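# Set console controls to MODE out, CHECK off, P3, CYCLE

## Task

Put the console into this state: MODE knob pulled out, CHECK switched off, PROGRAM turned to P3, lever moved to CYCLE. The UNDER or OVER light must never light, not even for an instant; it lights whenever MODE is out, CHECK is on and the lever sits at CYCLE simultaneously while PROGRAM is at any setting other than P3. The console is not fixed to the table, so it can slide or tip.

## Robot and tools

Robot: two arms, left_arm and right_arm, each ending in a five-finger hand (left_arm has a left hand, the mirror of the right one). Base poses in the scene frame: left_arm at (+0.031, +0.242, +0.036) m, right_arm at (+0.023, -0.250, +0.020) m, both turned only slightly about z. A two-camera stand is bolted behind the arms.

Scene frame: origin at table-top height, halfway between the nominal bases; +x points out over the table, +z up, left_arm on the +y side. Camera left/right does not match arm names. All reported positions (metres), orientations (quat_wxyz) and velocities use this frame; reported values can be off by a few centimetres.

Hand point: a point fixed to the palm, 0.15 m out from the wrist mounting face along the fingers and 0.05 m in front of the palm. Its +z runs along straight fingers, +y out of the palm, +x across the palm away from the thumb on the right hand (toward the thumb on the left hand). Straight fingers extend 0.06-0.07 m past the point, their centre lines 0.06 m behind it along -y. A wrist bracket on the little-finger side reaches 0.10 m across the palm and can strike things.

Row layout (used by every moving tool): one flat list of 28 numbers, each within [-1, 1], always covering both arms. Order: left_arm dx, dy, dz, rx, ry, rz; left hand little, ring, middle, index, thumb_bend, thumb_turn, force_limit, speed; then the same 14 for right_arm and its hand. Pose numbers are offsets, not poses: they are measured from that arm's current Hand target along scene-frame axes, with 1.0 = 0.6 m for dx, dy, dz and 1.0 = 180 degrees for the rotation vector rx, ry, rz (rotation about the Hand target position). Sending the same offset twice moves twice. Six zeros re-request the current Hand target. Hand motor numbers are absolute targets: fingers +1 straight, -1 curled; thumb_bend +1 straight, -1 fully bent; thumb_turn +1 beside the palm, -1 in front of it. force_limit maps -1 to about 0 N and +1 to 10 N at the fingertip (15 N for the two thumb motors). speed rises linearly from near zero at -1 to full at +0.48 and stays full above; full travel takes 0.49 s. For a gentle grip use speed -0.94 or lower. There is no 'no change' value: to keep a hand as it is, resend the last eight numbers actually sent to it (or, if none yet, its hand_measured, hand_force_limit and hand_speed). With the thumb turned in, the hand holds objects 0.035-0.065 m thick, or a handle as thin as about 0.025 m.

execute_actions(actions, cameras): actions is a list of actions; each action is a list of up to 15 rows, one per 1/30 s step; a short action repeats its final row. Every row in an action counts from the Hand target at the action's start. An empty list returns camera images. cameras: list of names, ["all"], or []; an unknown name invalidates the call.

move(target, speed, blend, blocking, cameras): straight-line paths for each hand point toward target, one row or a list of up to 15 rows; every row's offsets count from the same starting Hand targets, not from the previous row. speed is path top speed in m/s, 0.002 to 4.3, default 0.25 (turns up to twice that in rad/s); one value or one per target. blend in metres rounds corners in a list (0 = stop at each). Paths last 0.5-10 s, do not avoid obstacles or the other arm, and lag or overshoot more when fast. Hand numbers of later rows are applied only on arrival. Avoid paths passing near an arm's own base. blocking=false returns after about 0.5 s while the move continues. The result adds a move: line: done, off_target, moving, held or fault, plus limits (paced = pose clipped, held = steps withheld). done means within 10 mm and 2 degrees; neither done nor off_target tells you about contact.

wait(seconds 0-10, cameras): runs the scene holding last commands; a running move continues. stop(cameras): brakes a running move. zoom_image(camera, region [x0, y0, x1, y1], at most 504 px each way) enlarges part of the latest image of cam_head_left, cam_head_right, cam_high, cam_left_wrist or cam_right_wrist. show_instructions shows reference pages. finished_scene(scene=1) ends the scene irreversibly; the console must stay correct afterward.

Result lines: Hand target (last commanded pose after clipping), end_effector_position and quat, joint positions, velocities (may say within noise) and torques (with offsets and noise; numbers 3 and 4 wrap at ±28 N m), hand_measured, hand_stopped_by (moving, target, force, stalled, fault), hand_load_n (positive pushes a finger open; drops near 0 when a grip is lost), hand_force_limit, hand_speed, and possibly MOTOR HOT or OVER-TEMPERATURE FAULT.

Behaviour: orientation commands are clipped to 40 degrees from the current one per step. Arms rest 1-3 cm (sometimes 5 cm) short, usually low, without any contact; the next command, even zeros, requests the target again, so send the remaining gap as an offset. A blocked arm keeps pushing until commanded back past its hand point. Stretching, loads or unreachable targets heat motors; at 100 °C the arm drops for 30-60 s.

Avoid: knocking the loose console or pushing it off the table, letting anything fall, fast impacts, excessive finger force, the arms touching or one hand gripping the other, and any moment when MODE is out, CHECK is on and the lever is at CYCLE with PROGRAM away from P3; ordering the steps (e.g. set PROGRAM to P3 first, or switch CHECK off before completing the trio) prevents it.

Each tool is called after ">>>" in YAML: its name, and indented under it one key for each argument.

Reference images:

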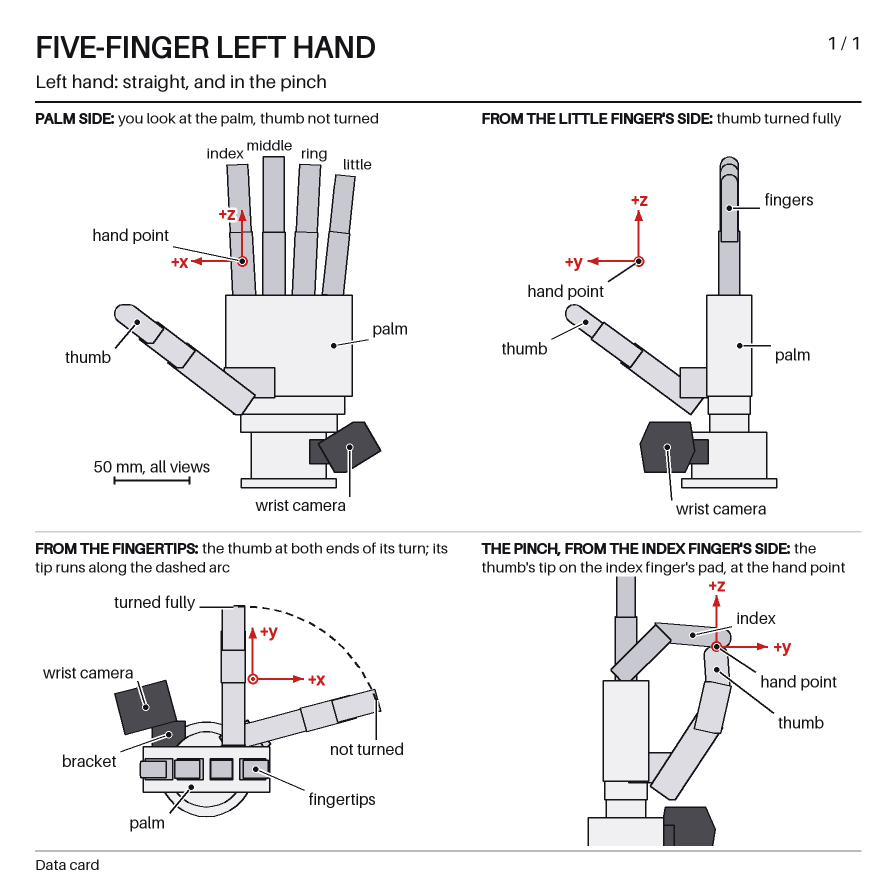

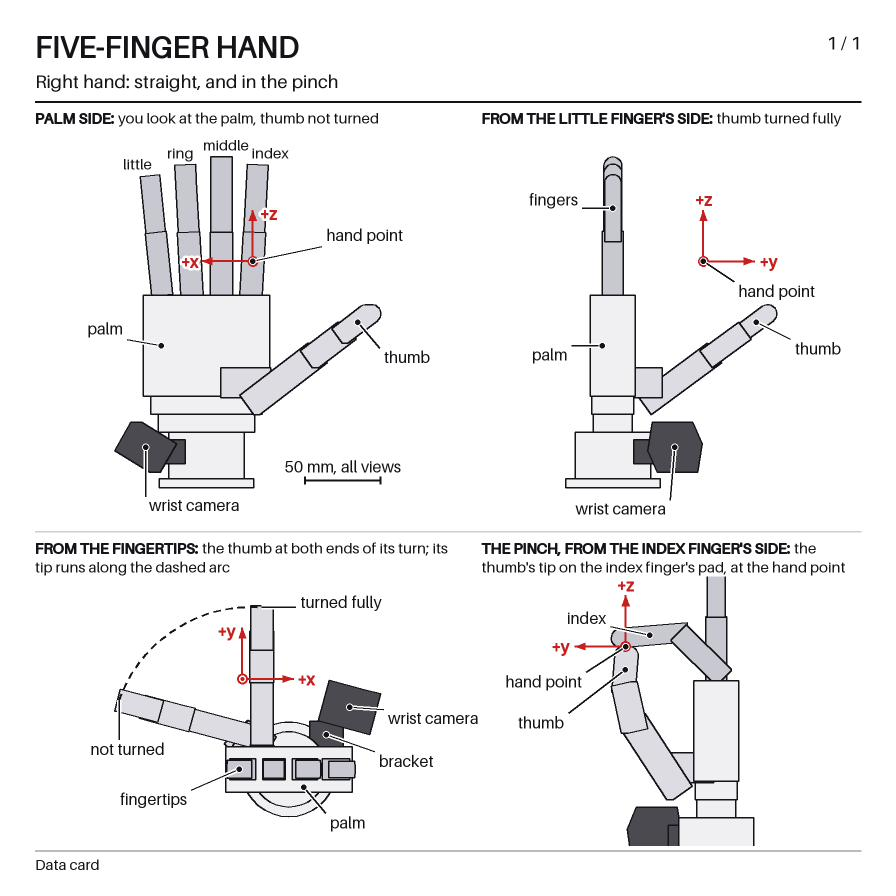

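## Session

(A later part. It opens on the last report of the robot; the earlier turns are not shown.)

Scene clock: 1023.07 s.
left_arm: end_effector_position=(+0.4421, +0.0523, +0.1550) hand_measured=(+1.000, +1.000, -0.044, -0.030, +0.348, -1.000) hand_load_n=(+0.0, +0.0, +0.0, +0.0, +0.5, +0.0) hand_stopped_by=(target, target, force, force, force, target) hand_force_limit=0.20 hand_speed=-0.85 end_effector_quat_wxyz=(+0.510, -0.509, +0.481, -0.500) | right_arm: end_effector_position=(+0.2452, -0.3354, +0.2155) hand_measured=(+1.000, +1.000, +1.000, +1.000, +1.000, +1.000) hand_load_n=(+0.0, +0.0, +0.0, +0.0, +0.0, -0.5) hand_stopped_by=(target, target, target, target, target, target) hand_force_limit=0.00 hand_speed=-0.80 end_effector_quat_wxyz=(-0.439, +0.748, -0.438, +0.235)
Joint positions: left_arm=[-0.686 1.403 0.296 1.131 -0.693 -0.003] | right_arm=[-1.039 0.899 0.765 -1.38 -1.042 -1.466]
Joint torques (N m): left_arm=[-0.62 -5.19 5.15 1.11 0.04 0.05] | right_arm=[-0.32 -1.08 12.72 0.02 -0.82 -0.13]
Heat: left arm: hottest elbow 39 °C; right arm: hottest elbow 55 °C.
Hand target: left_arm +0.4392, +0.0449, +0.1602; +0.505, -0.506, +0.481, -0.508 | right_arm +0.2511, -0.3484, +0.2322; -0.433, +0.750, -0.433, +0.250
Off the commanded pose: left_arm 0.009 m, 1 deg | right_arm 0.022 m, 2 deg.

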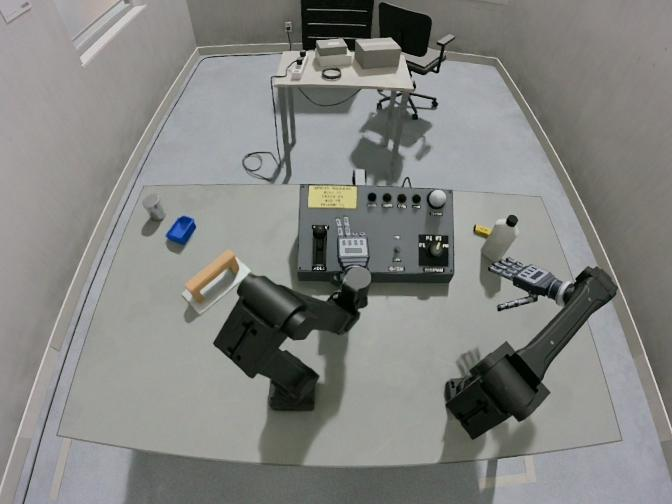

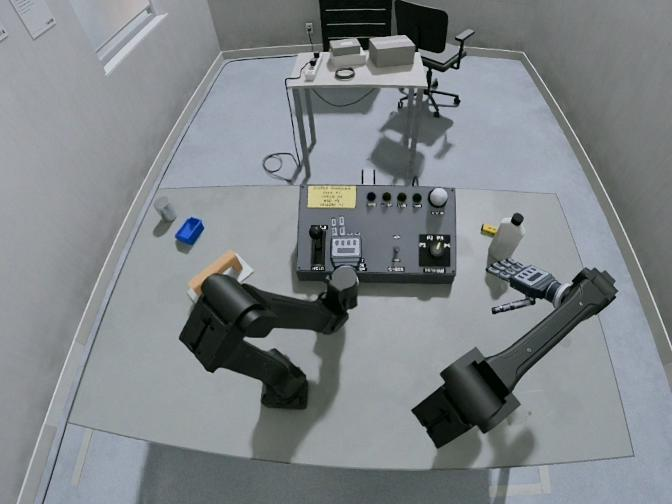

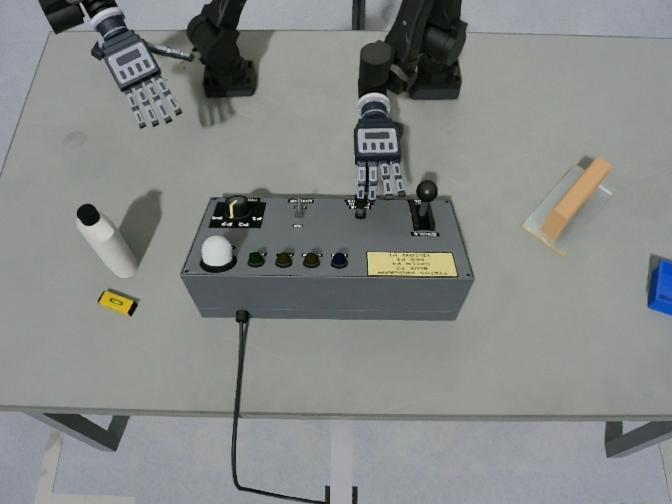

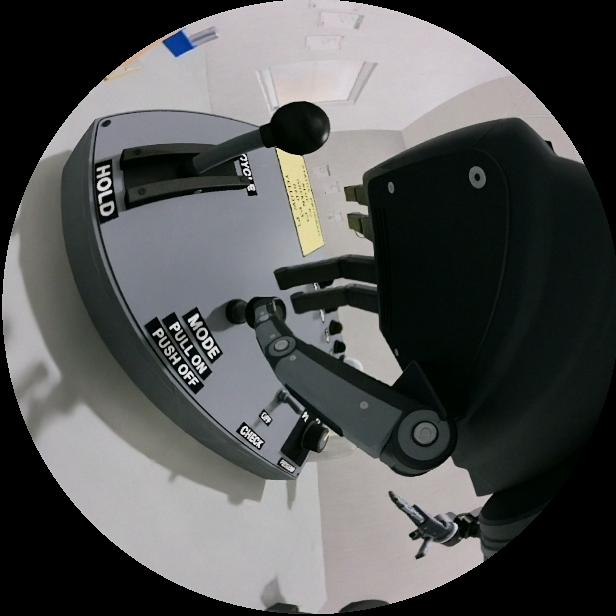

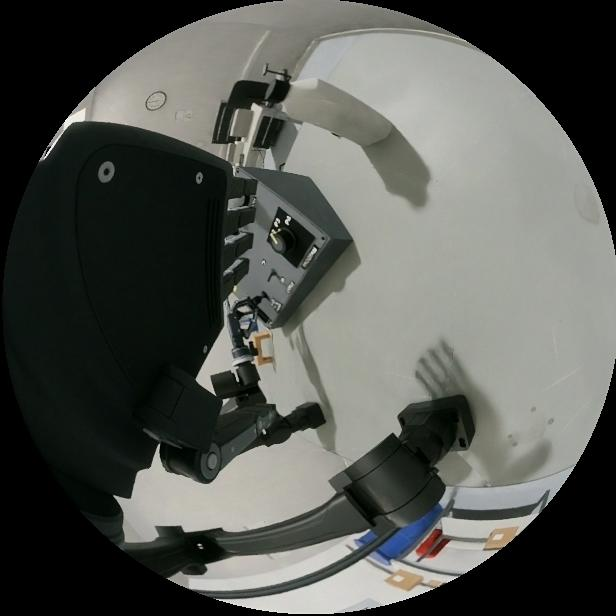

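>>> move:
  target: [-0.005, 0, 0.01, 0, 0, 0, 1, 1, 0.25, 0.25, 0.5, -1, 0.2, -0.6, 0, 0, 0, 0, 0, 0, 1, 1, 1, 1, 1, 1, 0, -0.8]
  speed: 0.05
  cameras: ["cam_right_wrist"]

>>> zoom_image:
  camera: "cam_right_wrist"
  region: [225, 280, 285, 340]

Scene clock: 1103.73 s.
left_arm: end_effector_position=(+0.4398, +0.0520, +0.1611) hand_measured=(+1.000, +1.000, +0.250, +0.250, +0.500, -1.000) hand_load_n=(+0.0, +0.0, +0.0, +0.0, +0.0, +0.0) hand_stopped_by=(target, target, target, target, target, target) hand_force_limit=0.20 hand_speed=-0.60 end_effector_quat_wxyz=(+0.510, -0.509, +0.481, -0.500) | right_arm: end_effector_position=(+0.2452, -0.3354, +0.2155) hand_measured=(+1.000, +1.000, +1.000, +1.000, +1.000, +1.000) hand_load_n=(+0.0, +0.0, +0.0, +0.0, +0.0, +0.0) hand_stopped_by=(target, target, target, target, target, target) hand_force_limit=0.00 hand_speed=-0.80 end_effector_quat_wxyz=(-0.439, +0.748, -0.438, +0.235)
Joint positions: left_arm=[-0.692 1.368 0.296 1.097 -0.699 -0.003] | right_arm=[-1.039 0.899 0.765 -1.38 -1.042 -1.466]
Joint torques (N m): left_arm=[-1.26 -5.07 5.39 1.18 -0.01 0.06] | right_arm=[-0.32 -1.14 12.77 0.02 -0.82 -0.13]
Heat: left arm: hottest elbow 39 °C; right arm: hottest elbow 55 °C.
Hand target: left_arm +0.4362, +0.0450, +0.1661; +0.505, -0.506, +0.481, -0.508 | right_arm +0.2511, -0.3484, +0.2322; -0.433, +0.750, -0.433, +0.250
Off the commanded pose: left_arm 0.009 m, 1 deg | right_arm 0.022 m, 2 deg.
move: off_target (right_arm)
Images, in order (width x height): cam_right_wrist 616x616.

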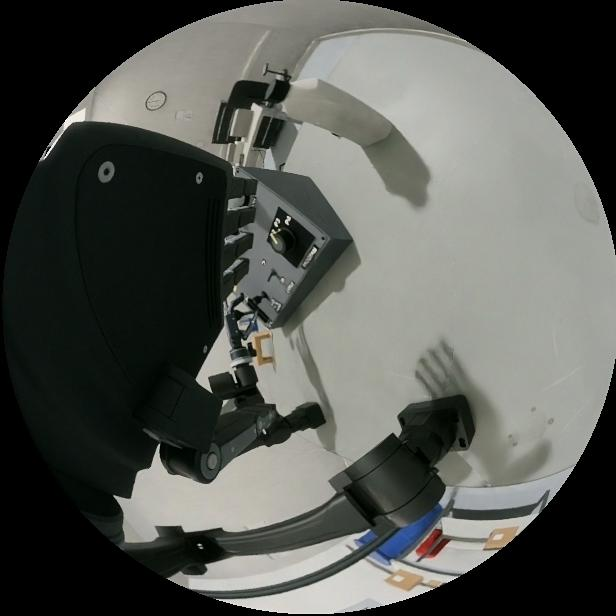

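Scaled by 8.400 from the camera's 616x616 image, which has a finer 880x880 frame.

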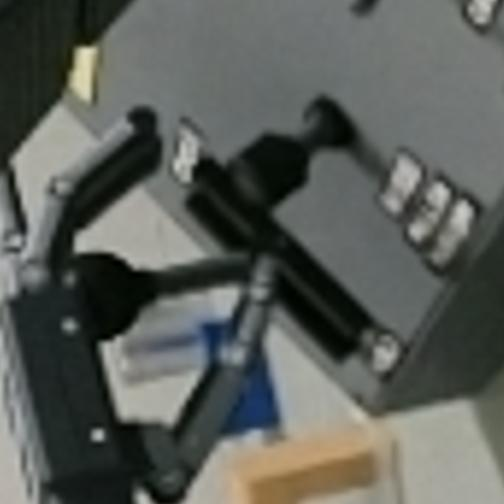

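>>> move:
  target: [0.043, -0.003, -0.0535, 0, 0, 0, 1, 1, 0.25, 0.25, 0.5, -1, 0.2, -0.6, 0, 0, 0, 0, 0, 0, 1, 1, 1, 1, 1, 1, 0, -0.8]
  speed: 0.05
  cameras: ["cam_right_wrist"]

>>> zoom_image:
  camera: "cam_right_wrist"
  region: [225, 280, 285, 340]

Scene clock: 1127.73 s.
left_arm: end_effector_position=(+0.4477, +0.0446, +0.1229) hand_measured=(+1.000, +1.000, +0.250, +0.250, +0.500, -1.000) hand_load_n=(+0.0, +0.0, +0.0, +0.0, +0.0, +0.0) hand_stopped_by=(target, target, target, target, target, target) hand_force_limit=0.20 hand_speed=-0.60 end_effector_quat_wxyz=(+0.501, -0.503, +0.499, -0.497) | right_arm: end_effector_position=(+0.2452, -0.3354, +0.2155) hand_measured=(+1.000, +1.000, +1.000, +1.000, +1.000, +1.000) hand_load_n=(+0.0, +0.0, +0.0, +0.0, +0.0, +0.0) hand_stopped_by=(target, target, target, target, target, target) hand_force_limit=0.00 hand_speed=-0.80 end_effector_quat_wxyz=(-0.439, +0.748, -0.438, +0.235)
Joint positions: left_arm=[-0.676 1.55 0.306 1.239 -0.653 -0.003] | right_arm=[-1.039 0.899 0.765 -1.38 -1.042 -1.466]
Joint torques (N m): left_arm=[1.55 -3.49 6.87 2.26 0.18 0.04] | right_arm=[-0.21 -0.91 12.63 0.01 -0.81 -0.13]
Heat: left arm: hottest elbow 38 °C; right arm: hottest elbow 55 °C.
Hand target: left_arm +0.4620, +0.0431, +0.1341; +0.505, -0.506, +0.481, -0.508 | right_arm +0.2511, -0.3484, +0.2322; -0.433, +0.750, -0.433, +0.250
Off the commanded pose: left_arm 0.018 m, 3 deg | right_arm 0.022 m, 2 deg.
move: off_target (left_arm, right_arm)
Images, in order (width x height): cam_right_wrist 616x616.

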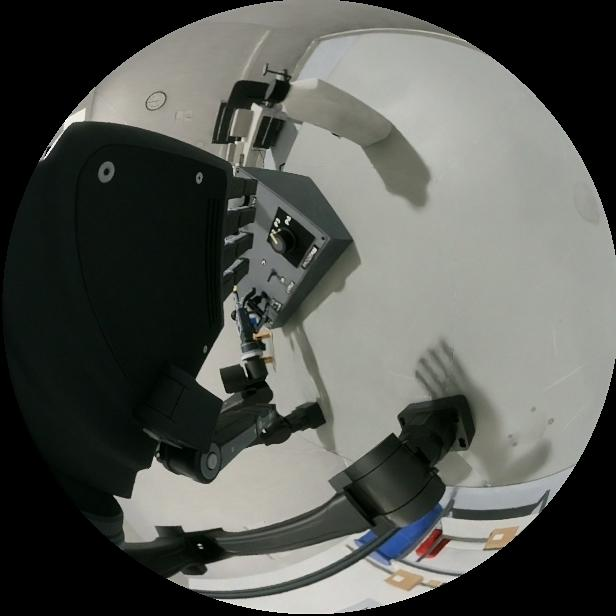

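Scaled by 8.400 from the camera's 616x616 image, which has a finer 880x880 frame.

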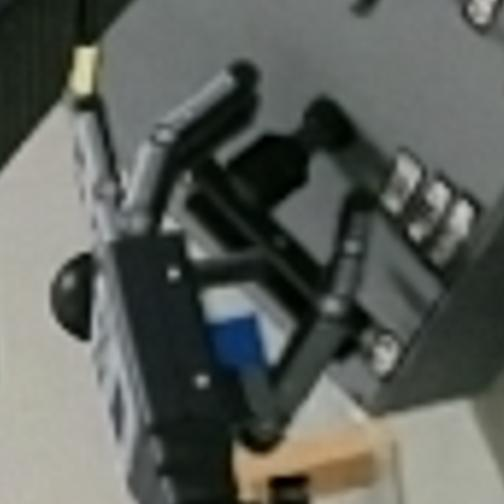

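>>> move:
  target: [0.018, 0, 0.004, 0, 0, 0, 1, 1, 0.25, 0.25, 0.5, -1, 0.2, -0.6, 0, 0, 0, 0, 0, 0, 1, 1, 1, 1, 1, 1, 0, -0.8]
  speed: 0.05
  cameras: ["cam_right_wrist"]

>>> zoom_image:
  camera: "cam_right_wrist"
  region: [225, 280, 285, 340]

Scene clock: 1148.63 s.
left_arm: end_effector_position=(+0.4591, +0.0436, +0.1297) hand_measured=(+1.000, +1.000, +0.250, +0.250, +0.500, -1.000) hand_load_n=(+0.0, +0.0, +0.0, +0.0, +0.5, +0.0) hand_stopped_by=(target, target, target, target, target, target) hand_force_limit=0.20 hand_speed=-0.60 end_effector_quat_wxyz=(+0.502, -0.502, +0.492, -0.504) | right_arm: end_effector_position=(+0.2452, -0.3354, +0.2155) hand_measured=(+1.000, +1.000, +1.000, +1.000, +1.000, +1.000) hand_load_n=(-0.5, +0.0, +0.0, +0.0, +0.0, -0.5) hand_stopped_by=(target, target, target, target, target, target) hand_force_limit=0.00 hand_speed=-0.80 end_effector_quat_wxyz=(-0.439, +0.748, -0.438, +0.235)
Joint positions: left_arm=[-0.655 1.555 0.33 1.239 -0.632 -0.003] | right_arm=[-1.039 0.899 0.765 -1.38 -1.042 -1.466]
Joint torques (N m): left_arm=[1.61 -4.42 6.9 1.42 0.13 0.04] | right_arm=[0.03 -1.14 12.68 0.06 -0.82 -0.14]
Heat: left arm: hottest elbow 38 °C; right arm: hottest elbow 55 °C.
Hand target: left_arm +0.4728, +0.0432, +0.1364; +0.505, -0.506, +0.481, -0.508 | right_arm +0.2511, -0.3484, +0.2322; -0.433, +0.750, -0.433, +0.250
Off the commanded pose: left_arm 0.015 m, 2 deg | right_arm 0.022 m, 2 deg.
move: off_target (left_arm, right_arm)
Images, in order (width x height): cam_right_wrist 616x616.

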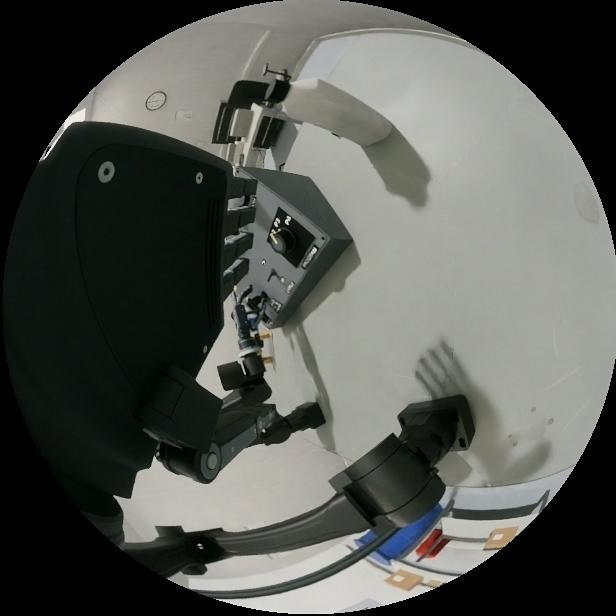

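Scaled by 8.400 from the camera's 616x616 image, which has a finer 880x880 frame.

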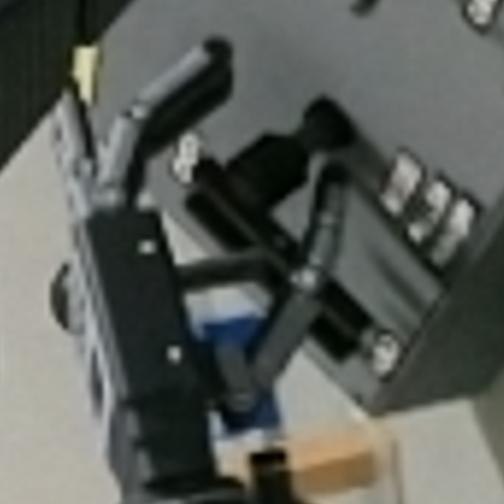

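>>> move:
  target: [0, 0, 0, 0, 0, 0, 1, 1, -0.8, -0.8, 0.5, -1, 0, -0.8, 0, 0, 0, 0, 0, 0, 1, 1, 1, 1, 1, 1, 0, -0.8]
  speed: 0.05
  cameras: ["cam_right_wrist"]

>>> zoom_image:
  camera: "cam_right_wrist"
  region: [225, 280, 285, 340]

Scene clock: 1155.70 s.
left_arm: end_effector_position=(+0.4652, +0.0439, +0.1310) hand_measured=(+1.000, +1.000, -0.208, -0.228, +0.502, -1.000) hand_load_n=(+0.0, +0.0, +1.5, +5.0, +3.5, -0.5) hand_stopped_by=(target, target, force, force, target, target) hand_force_limit=0.00 hand_speed=-0.80 end_effector_quat_wxyz=(+0.504, -0.504, +0.489, -0.503) | right_arm: end_effector_position=(+0.2452, -0.3354, +0.2155) hand_measured=(+1.000, +1.000, +1.000, +1.000, +1.000, +1.000) hand_load_n=(+0.0, +0.0, +0.0, +0.0, +0.0, +0.0) hand_stopped_by=(target, target, target, target, target, target) hand_force_limit=0.00 hand_speed=-0.80 end_effector_quat_wxyz=(-0.439, +0.748, -0.438, +0.235)
Joint positions: left_arm=[-0.647 1.563 0.344 1.238 -0.631 -0.003] | right_arm=[-1.039 0.899 0.765 -1.38 -1.042 -1.466]
Joint torques (N m): left_arm=[0.44 -4.89 5.85 1.46 0.14 0] | right_arm=[-0.38 -0.91 12.68 -0.09 -0.82 -0.14]
Heat: left arm: hottest elbow 39 °C; right arm: hottest elbow 56 °C.
Hand target: left_arm +0.4729, +0.0432, +0.1365; +0.505, -0.506, +0.481, -0.508 | right_arm +0.2511, -0.3484, +0.2322; -0.433, +0.750, -0.433, +0.250
Off the commanded pose: left_arm 0.009 m, 1 deg | right_arm 0.022 m, 2 deg.
move: off_target (right_arm)
Images, in order (width x height): cam_right_wrist 616x616.

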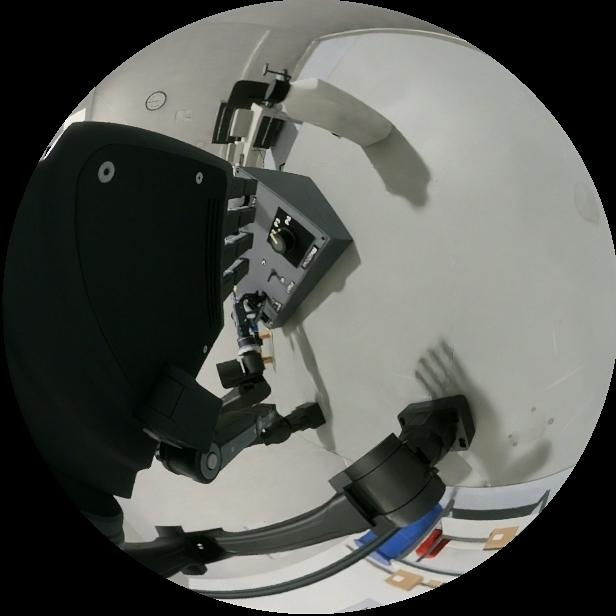

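Scaled by 8.400 from the camera's 616x616 image, which has a finer 880x880 frame.

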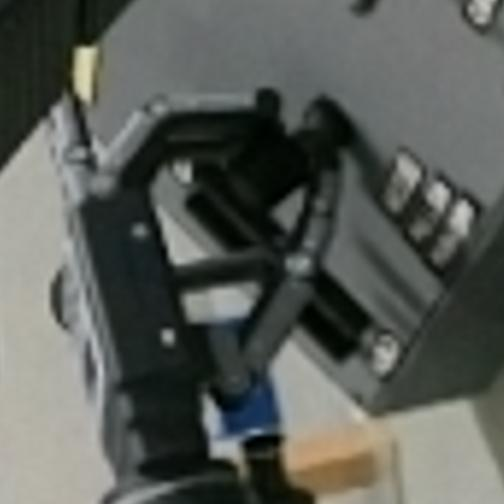

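>>> move:
  target: [0, 0, 0, 0, 0, 0, 1, 1, -0.85, -0.85, -0.2, -1, 0.3, -0.85, 0, 0, 0, 0, 0, 0, 1, 1, 1, 1, 1, 1, 0, -0.8]
  speed: 0.05
  cameras: ["cam_right_wrist"]

>>> zoom_image:
  camera: "cam_right_wrist"
  region: [225, 280, 285, 340]

Scene clock: 1164.77 s.
left_arm: end_effector_position=(+0.4657, +0.0442, +0.1287) hand_measured=(+1.000, +1.000, -0.246, -0.238, +0.450, -1.000) hand_load_n=(+0.0, +0.0, +9.0, +6.0, +8.5, +2.0) hand_stopped_by=(target, target, force, force, force, target) hand_force_limit=0.30 hand_speed=-0.85 end_effector_quat_wxyz=(+0.504, -0.504, +0.491, -0.501) | right_arm: end_effector_position=(+0.2452, -0.3354, +0.2155) hand_measured=(+1.000, +1.000, +1.000, +1.000, +1.000, +1.000) hand_load_n=(+0.0, +0.0, +0.0, +0.0, +0.0, +0.0) hand_stopped_by=(target, target, target, target, target, target) hand_force_limit=0.00 hand_speed=-0.80 end_effector_quat_wxyz=(-0.439, +0.748, -0.438, +0.235)
Joint positions: left_arm=[-0.646 1.567 0.346 1.233 -0.631 -0.003] | right_arm=[-1.039 0.899 0.765 -1.38 -1.042 -1.466]
Joint torques (N m): left_arm=[0.5 -5.01 5.78 1.7 0.14 0.03] | right_arm=[-0.26 -1.08 12.64 -0.09 -0.81 -0.13]
Heat: left arm: hottest elbow 38 °C; right arm: hottest elbow 56 °C.
Hand target: left_arm +0.4728, +0.0432, +0.1365; +0.505, -0.506, +0.481, -0.508 | right_arm +0.2511, -0.3484, +0.2322; -0.433, +0.750, -0.433, +0.250
Off the commanded pose: left_arm 0.011 m, 1 deg | right_arm 0.022 m, 2 deg.
move: off_target (left_arm, right_arm)
Images, in order (width x height): cam_right_wrist 616x616.

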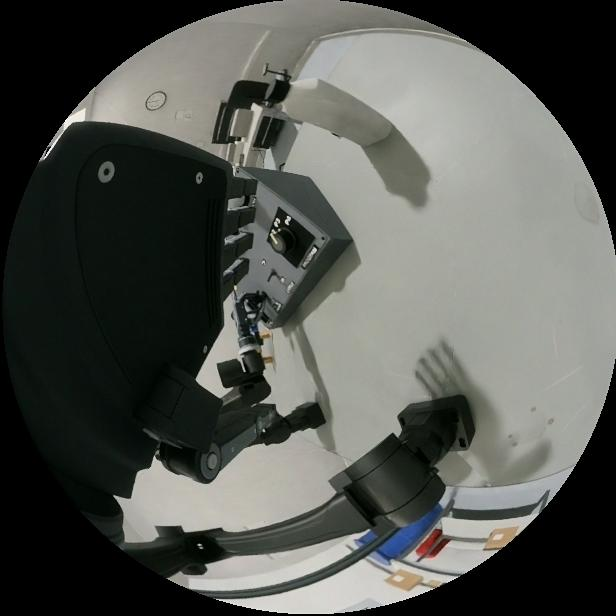

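Scaled by 8.400 from the camera's 616x616 image, which has a finer 880x880 frame.

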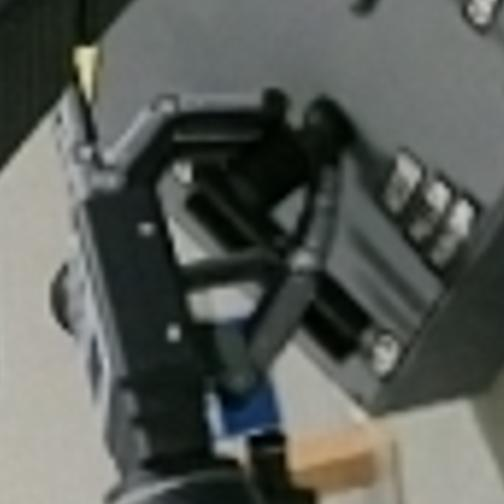

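>>> move:
  target: [-0.0235, 0, 0.044, 0, 0, 0, 1, 1, -0.85, -0.85, -0.2, -1, 0.3, -0.85, 0, 0, 0, 0, 0, 0, 1, 1, 1, 1, 1, 1, 0, -0.8]
  speed: 0.03
  cameras: ["cam_right_wrist", "cam_head_right", "cam_high"]

>>> zoom_image:
  camera: "cam_right_wrist"
  region: [225, 280, 285, 340]

Scene clock: 1172.23 s.
left_arm: end_effector_position=(+0.4587, +0.0470, +0.1414) hand_measured=(+1.000, +1.000, -0.246, -0.238, +0.450, -1.000) hand_load_n=(+0.0, +0.0, +3.0, +7.0, +5.0, +2.0) hand_stopped_by=(target, target, force, force, force, target) hand_force_limit=0.30 hand_speed=-0.85 end_effector_quat_wxyz=(+0.503, -0.508, +0.499, -0.490) | right_arm: end_effector_position=(+0.2452, -0.3354, +0.2155) hand_measured=(+1.000, +1.000, +1.000, +1.000, +1.000, +1.000) hand_load_n=(+0.0, +0.0, +0.0, +0.0, +0.0, -0.5) hand_stopped_by=(target, target, target, target, target, target) hand_force_limit=0.00 hand_speed=-0.80 end_effector_quat_wxyz=(-0.439, +0.748, -0.438, +0.235)
Joint positions: left_arm=[-0.654 1.46 0.34 1.102 -0.644 -0.007] | right_arm=[-1.039 0.899 0.765 -1.38 -1.042 -1.466]
Joint torques (N m): left_arm=[-0.26 -7.3 5.39 1.7 -0.36 0.1] | right_arm=[-0.21 -1.2 12.77 -0.09 -0.83 -0.14]
Heat: left arm: hottest elbow 38 °C; right arm: hottest elbow 56 °C.
Hand target: left_arm +0.4587, +0.0432, +0.1628; +0.505, -0.506, +0.481, -0.508 | right_arm +0.2511, -0.3484, +0.2322; -0.433, +0.750, -0.433, +0.250
Off the commanded pose: left_arm 0.022 m, 3 deg | right_arm 0.022 m, 2 deg.
move: off_target (left_arm, right_arm)
Images, in order (width x height): cam_head_right 672x504, cam_high 672x504, cam_right_wrist 616x616.

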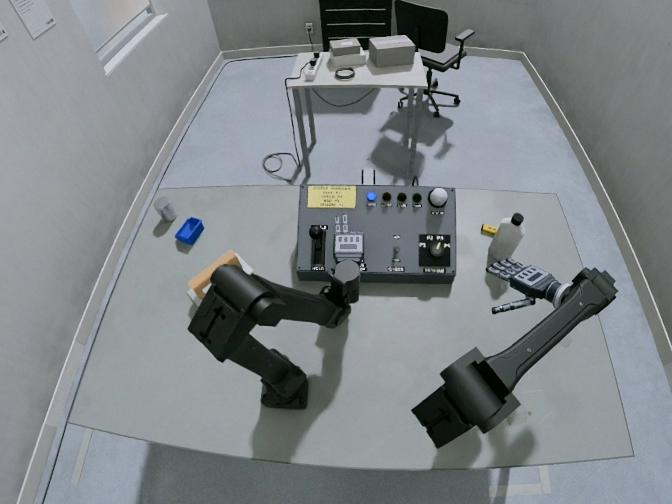

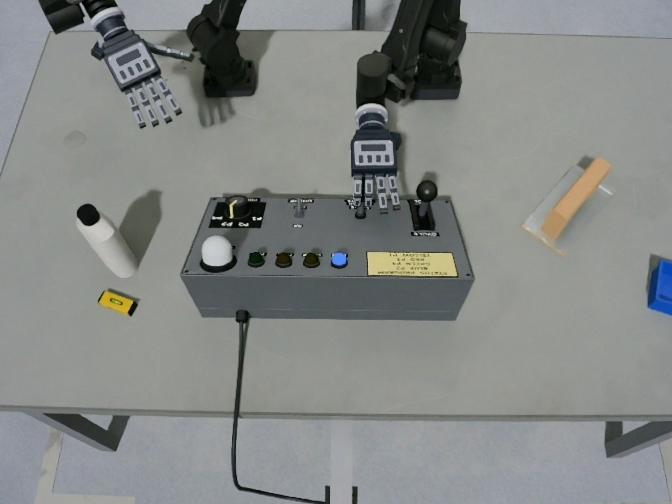

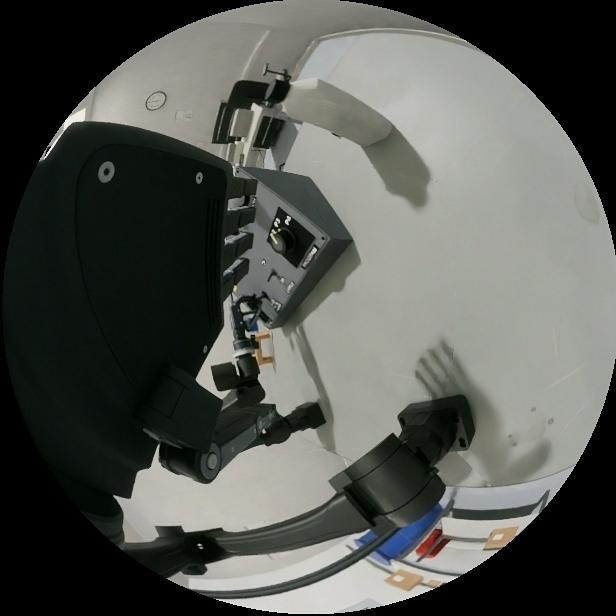

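Scaled by 8.400 from the camera's 616x616 image, which has a finer 880x880 frame.

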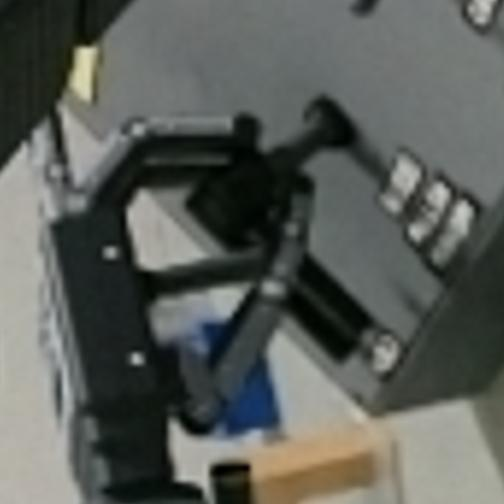

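>>> zoom_image:
  camera: "cam_high"
  region: [180, 180, 380, 300]

>>> zoom_image:
  camera: "cam_head_right"
  region: [290, 175, 470, 295]

Scaled by 2.520.

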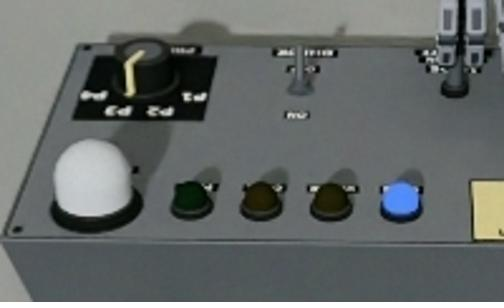

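Scaled by 2.800.

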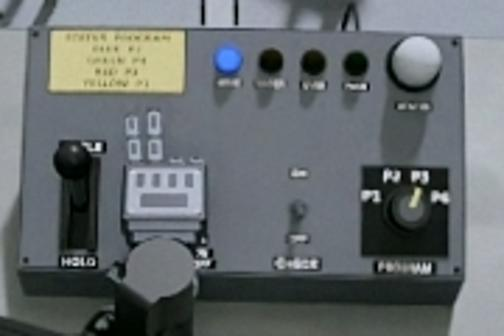

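>>> wait:
  seconds: 0.3
  cameras: ["cam_high", "cam_head_left"]

>>> zoom_image:
  camera: "cam_head_left"
  region: [290, 175, 470, 295]

>>> zoom_image:
  camera: "cam_high"
  region: [180, 180, 300, 280]

Scene clock: 1191.57 s.
left_arm: end_effector_position=(+0.4587, +0.0470, +0.1414) hand_measured=(+1.000, +1.000, -0.246, -0.238, +0.450, -1.000) hand_load_n=(+0.0, +0.0, +3.5, +7.0, +5.0, +1.5) hand_stopped_by=(target, target, force, force, force, target) hand_force_limit=0.30 hand_speed=-0.85 end_effector_quat_wxyz=(+0.502, -0.508, +0.499, -0.490) | right_arm: end_effector_position=(+0.2452, -0.3354, +0.2155) hand_measured=(+1.000, +1.000, +1.000, +1.000, +1.000, +1.000) hand_load_n=(+0.0, +0.0, -0.5, +0.0, +0.0, -0.5) hand_stopped_by=(target, target, target, target, target, target) hand_force_limit=0.00 hand_speed=-0.80 end_effector_quat_wxyz=(-0.439, +0.748, -0.438, +0.235)
Joint positions: left_arm=[-0.654 1.46 0.34 1.102 -0.644 -0.008] | right_arm=[-1.039 0.899 0.765 -1.38 -1.042 -1.466]
Joint torques (N m): left_arm=[-0.56 -7.59 5.57 1.74 -0.34 0.11] | right_arm=[-0.26 -1.2 12.67 -0.01 -0.83 -0.16]
Heat: left arm: hottest elbow 38 °C; right arm: hottest elbow 56 °C.
Hand target: left_arm +0.4587, +0.0432, +0.1629; +0.505, -0.506, +0.481, -0.508 | right_arm +0.2511, -0.3484, +0.2322; -0.433, +0.750, -0.433, +0.250
Off the commanded pose: left_arm 0.022 m, 3 deg | right_arm 0.022 m, 2 deg.
wait: 0.30 s; at rest from the start
Images, in order (width x height): cam_head_left 672x504, cam_high 672x504.

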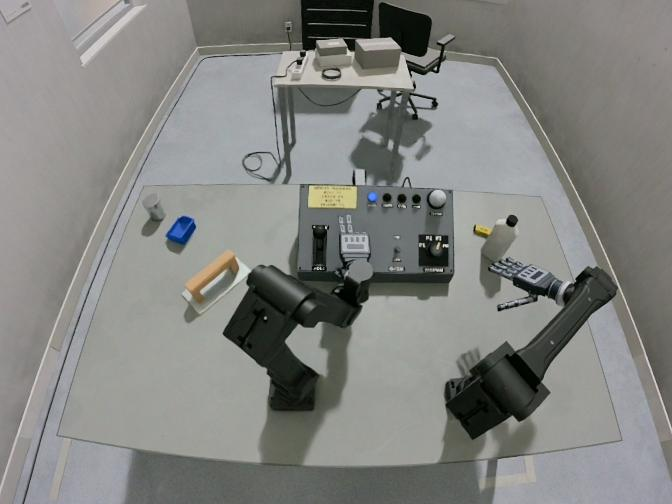

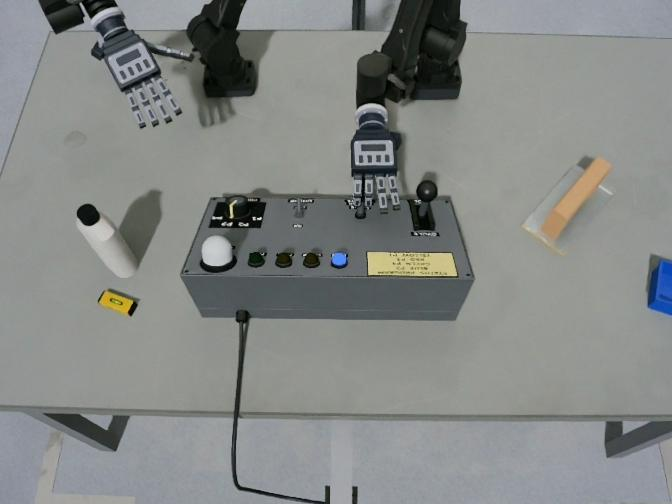

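Scaled by 2.800.

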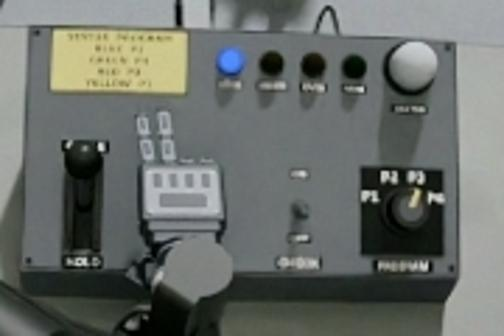

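Scaled by 4.200.

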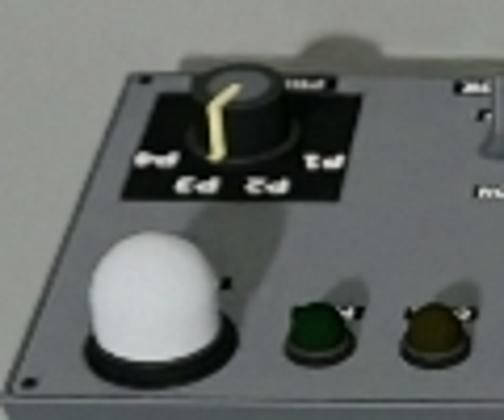

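>>> move:
  target: [0.0015, 0, -0.018, 0, 0, 0, 1, 1, -0.85, -0.85, -0.2, -1, 0.3, -0.85, 0, 0, 0, 0, 0, 0, 1, 1, 1, 1, 1, 1, 0, -0.8]
  speed: 0.03
  cameras: ["cam_right_wrist", "cam_left_wrist"]

>>> zoom_image:
  camera: "cam_right_wrist"
  region: [225, 280, 285, 340]

>>> zoom_image:
  camera: "cam_left_wrist"
  region: [200, 220, 400, 420]

Scene clock: 1209.13 s.
left_arm: end_effector_position=(+0.4594, +0.0470, +0.1418) hand_measured=(+1.000, +1.000, -0.246, -0.238, +0.450, -1.000) hand_load_n=(+0.0, +0.0, +2.5, +6.0, +5.5, +1.0) hand_stopped_by=(target, target, force, force, force, target) hand_force_limit=0.30 hand_speed=-0.85 end_effector_quat_wxyz=(+0.504, -0.508, +0.494, -0.494) | right_arm: end_effector_position=(+0.2452, -0.3354, +0.2155) hand_measured=(+1.000, +1.000, +1.000, +1.000, +1.000, +1.000) hand_load_n=(+0.0, +0.0, +0.0, +0.0, +0.0, +0.0) hand_stopped_by=(target, target, target, target, target, target) hand_force_limit=0.00 hand_speed=-0.80 end_effector_quat_wxyz=(-0.439, +0.748, -0.438, +0.235)
Joint positions: left_arm=[-0.654 1.473 0.339 1.127 -0.647 -0.008] | right_arm=[-1.039 0.899 0.765 -1.38 -1.042 -1.466]
Joint torques (N m): left_arm=[-0.56 -4.54 5.12 2.95 -0.24 0.1] | right_arm=[-0.5 -1.26 12.7 -0.02 -0.83 -0.15]
Heat: left arm: hottest elbow 37 °C; right arm: hottest elbow 56 °C.
Hand target: left_arm +0.4597, +0.0432, +0.1522; +0.505, -0.506, +0.481, -0.508 | right_arm +0.2511, -0.3484, +0.2322; -0.433, +0.750, -0.433, +0.250
Off the commanded pose: left_arm 0.011 m, 2 deg | right_arm 0.022 m, 2 deg.
move: off_target (left_arm, right_arm)
Images, in order (width x height): cam_left_wrist 616x616, cam_right_wrist 616x616.

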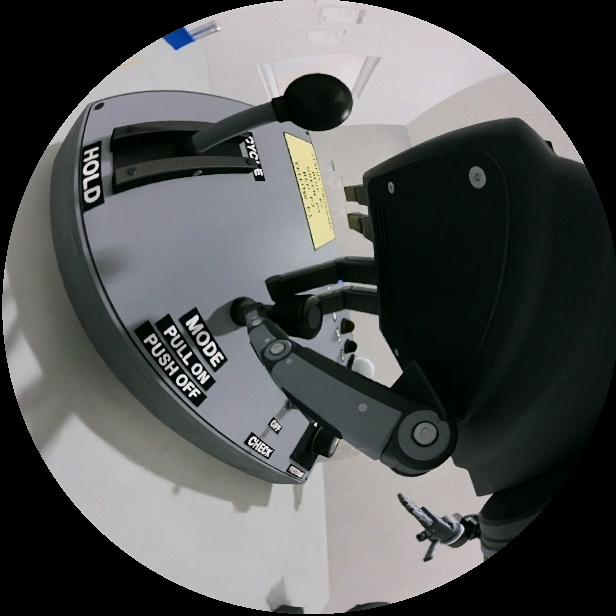

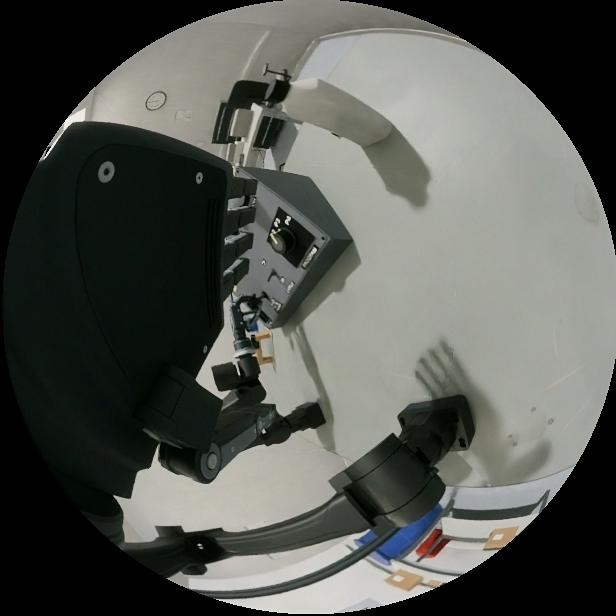

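Scaled by 8.400 from the camera's 616x616 image, which has a finer 880x880 frame.

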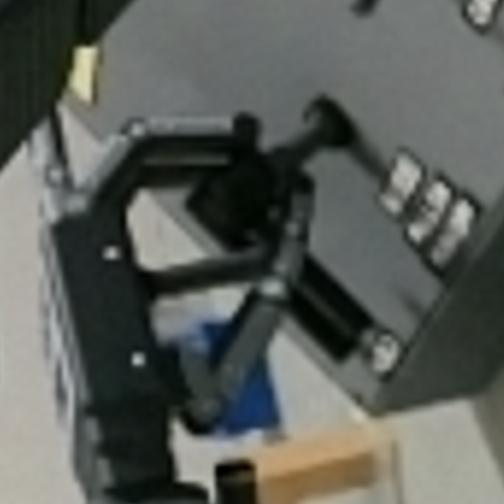

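Scaled by 2.520 from the camera's 616x616 image, which has a finer 880x880 frame.

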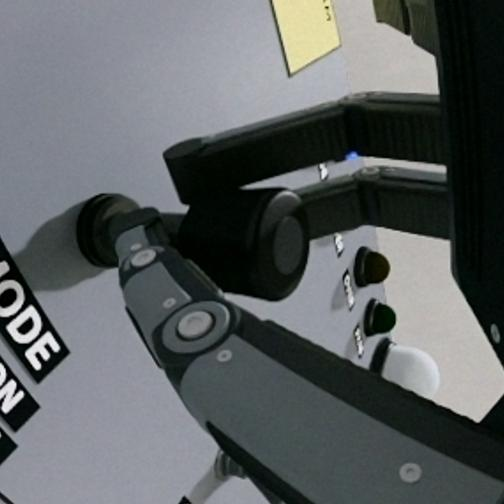

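>>> move:
  target: [0, 0, 0, 0, 0, 0, 1, 1, 0.4, 0.4, 0.6, -1, 0.3, -0.6, 0, 0, 0, 0, 0, 0, 1, 1, 1, 1, 1, 1, 0, -0.8]
  speed: 0.03
  cameras: ["cam_right_wrist", "cam_head_right"]

>>> zoom_image:
  camera: "cam_right_wrist"
  region: [225, 280, 285, 340]

Scene clock: 1216.13 s.
left_arm: end_effector_position=(+0.4601, +0.0479, +0.1459) hand_measured=(+1.000, +1.000, +0.400, +0.400, +0.600, -1.000) hand_load_n=(+0.0, +0.0, +0.0, +0.0, +0.5, +0.0) hand_stopped_by=(target, target, target, target, target, target) hand_force_limit=0.30 hand_speed=-0.60 end_effector_quat_wxyz=(+0.506, -0.509, +0.487, -0.498) | right_arm: end_effector_position=(+0.2452, -0.3354, +0.2155) hand_measured=(+1.000, +1.000, +1.000, +1.000, +1.000, +1.000) hand_load_n=(-0.5, +0.0, +0.0, +0.0, +0.0, -0.5) hand_stopped_by=(target, target, target, target, target, target) hand_force_limit=0.00 hand_speed=-0.80 end_effector_quat_wxyz=(-0.439, +0.748, -0.438, +0.235)
Joint positions: left_arm=[-0.654 1.473 0.338 1.146 -0.654 -0.008] | right_arm=[-1.039 0.899 0.765 -1.38 -1.042 -1.466]
Joint torques (N m): left_arm=[-0.21 -4.95 5.01 2.22 0.04 0.08] | right_arm=[-0.5 -1.32 12.71 -0.03 -0.8 -0.14]
Heat: left arm: hottest elbow 37 °C; right arm: hottest elbow 56 °C.
Hand target: left_arm +0.4596, +0.0432, +0.1521; +0.505, -0.506, +0.481, -0.508 | right_arm +0.2511, -0.3484, +0.2322; -0.433, +0.750, -0.433, +0.250
Off the commanded pose: left_arm 0.008 m, 1 deg | right_arm 0.022 m, 2 deg.
move: off_target (right_arm)
Images, in order (width x height): cam_head_right 672x504, cam_right_wrist 616x616.

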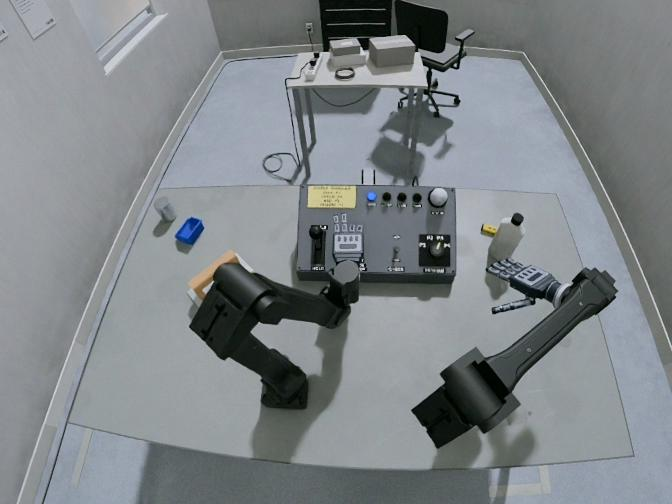

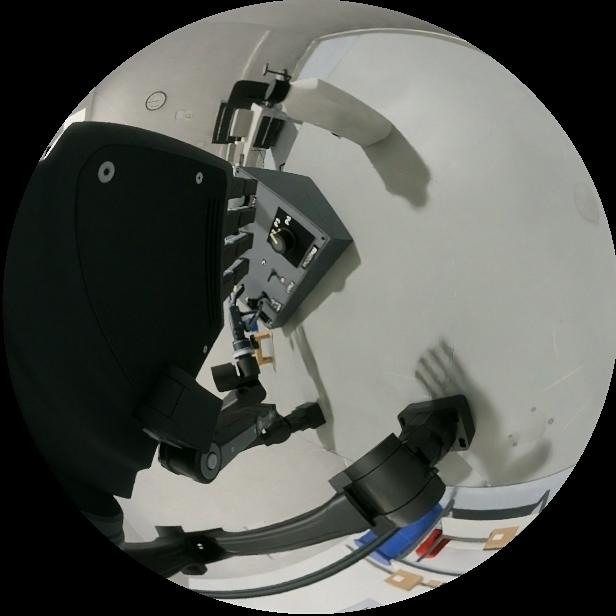

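Scaled by 8.400 from the camera's 616x616 image, which has a finer 880x880 frame.

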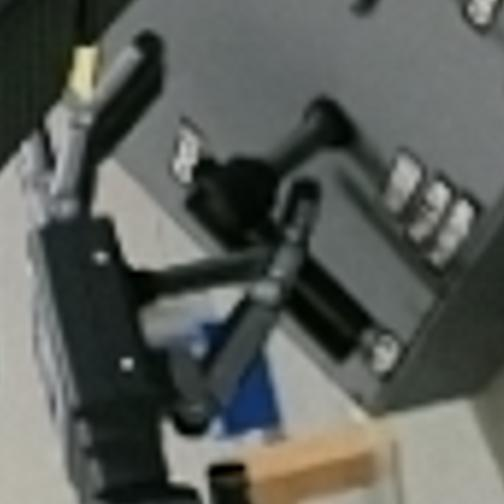

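>>> move:
  target: [-0.03, 0, -0.01, 0, 0, 0, 1, 1, 0.4, 0.4, 0.6, -1, 0.3, -0.6, 0, 0, 0, 0, 0, 0, 1, 1, 1, 1, 1, 1, 0, -0.8]
  speed: 0.05
  cameras: ["cam_right_wrist"]

>>> zoom_image:
  camera: "cam_right_wrist"
  region: [225, 280, 285, 340]

Scene clock: 1225.83 s.
left_arm: end_effector_position=(+0.4451, +0.0500, +0.1410) hand_measured=(+1.000, +1.000, +0.400, +0.400, +0.600, -1.000) hand_load_n=(+0.0, +0.0, +0.0, +0.0, +0.0, +0.0) hand_stopped_by=(target, target, target, target, target, target) hand_force_limit=0.30 hand_speed=-0.60 end_effector_quat_wxyz=(+0.508, -0.511, +0.483, -0.497) | right_arm: end_effector_position=(+0.2452, -0.3354, +0.2155) hand_measured=(+1.000, +1.000, +1.000, +1.000, +1.000, +1.000) hand_load_n=(+0.0, +0.0, +0.0, +0.0, +0.0, -0.5) hand_stopped_by=(target, target, target, target, target, target) hand_force_limit=0.00 hand_speed=-0.80 end_effector_quat_wxyz=(-0.439, +0.748, -0.438, +0.235)
Joint positions: left_arm=[-0.685 1.473 0.301 1.186 -0.692 -0.008] | right_arm=[-1.039 0.899 0.765 -1.38 -1.042 -1.466]
Joint torques (N m): left_arm=[-1.2 -4.25 4.37 2.36 0.02 0.09] | right_arm=[-0.15 -1.14 12.63 -0.03 -0.81 -0.13]
Heat: left arm: hottest elbow 37 °C; right arm: hottest elbow 56 °C.
Hand target: left_arm +0.4416, +0.0432, +0.1461; +0.505, -0.506, +0.481, -0.508 | right_arm +0.2511, -0.3484, +0.2322; -0.433, +0.750, -0.433, +0.250
Off the commanded pose: left_arm 0.009 m, 1 deg | right_arm 0.022 m, 2 deg.
move: off_target (right_arm)
Images, in order (width x height): cam_right_wrist 616x616.

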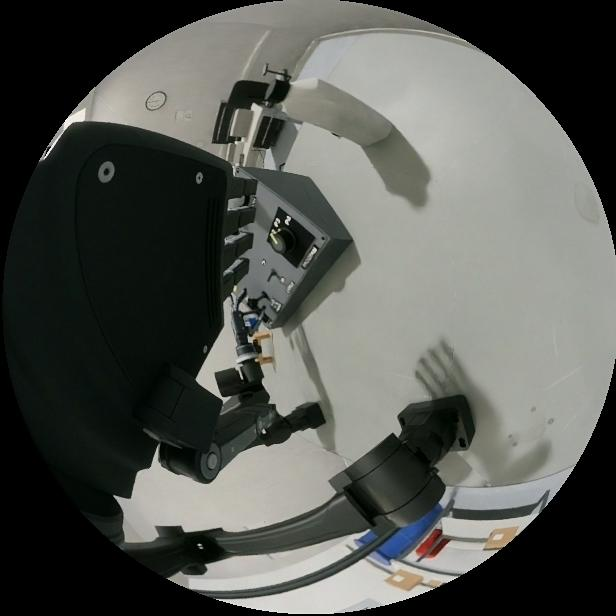

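Scaled by 8.400 from the camera's 616x616 image, which has a finer 880x880 frame.

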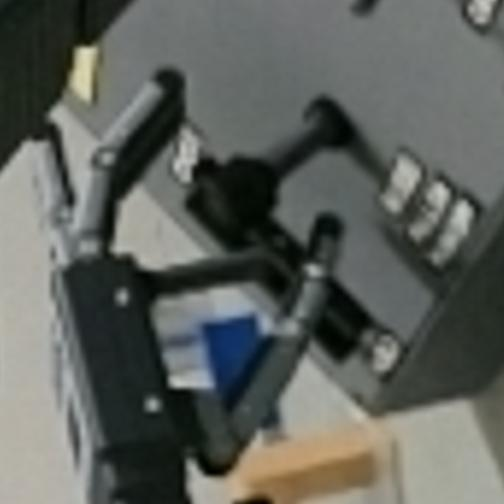

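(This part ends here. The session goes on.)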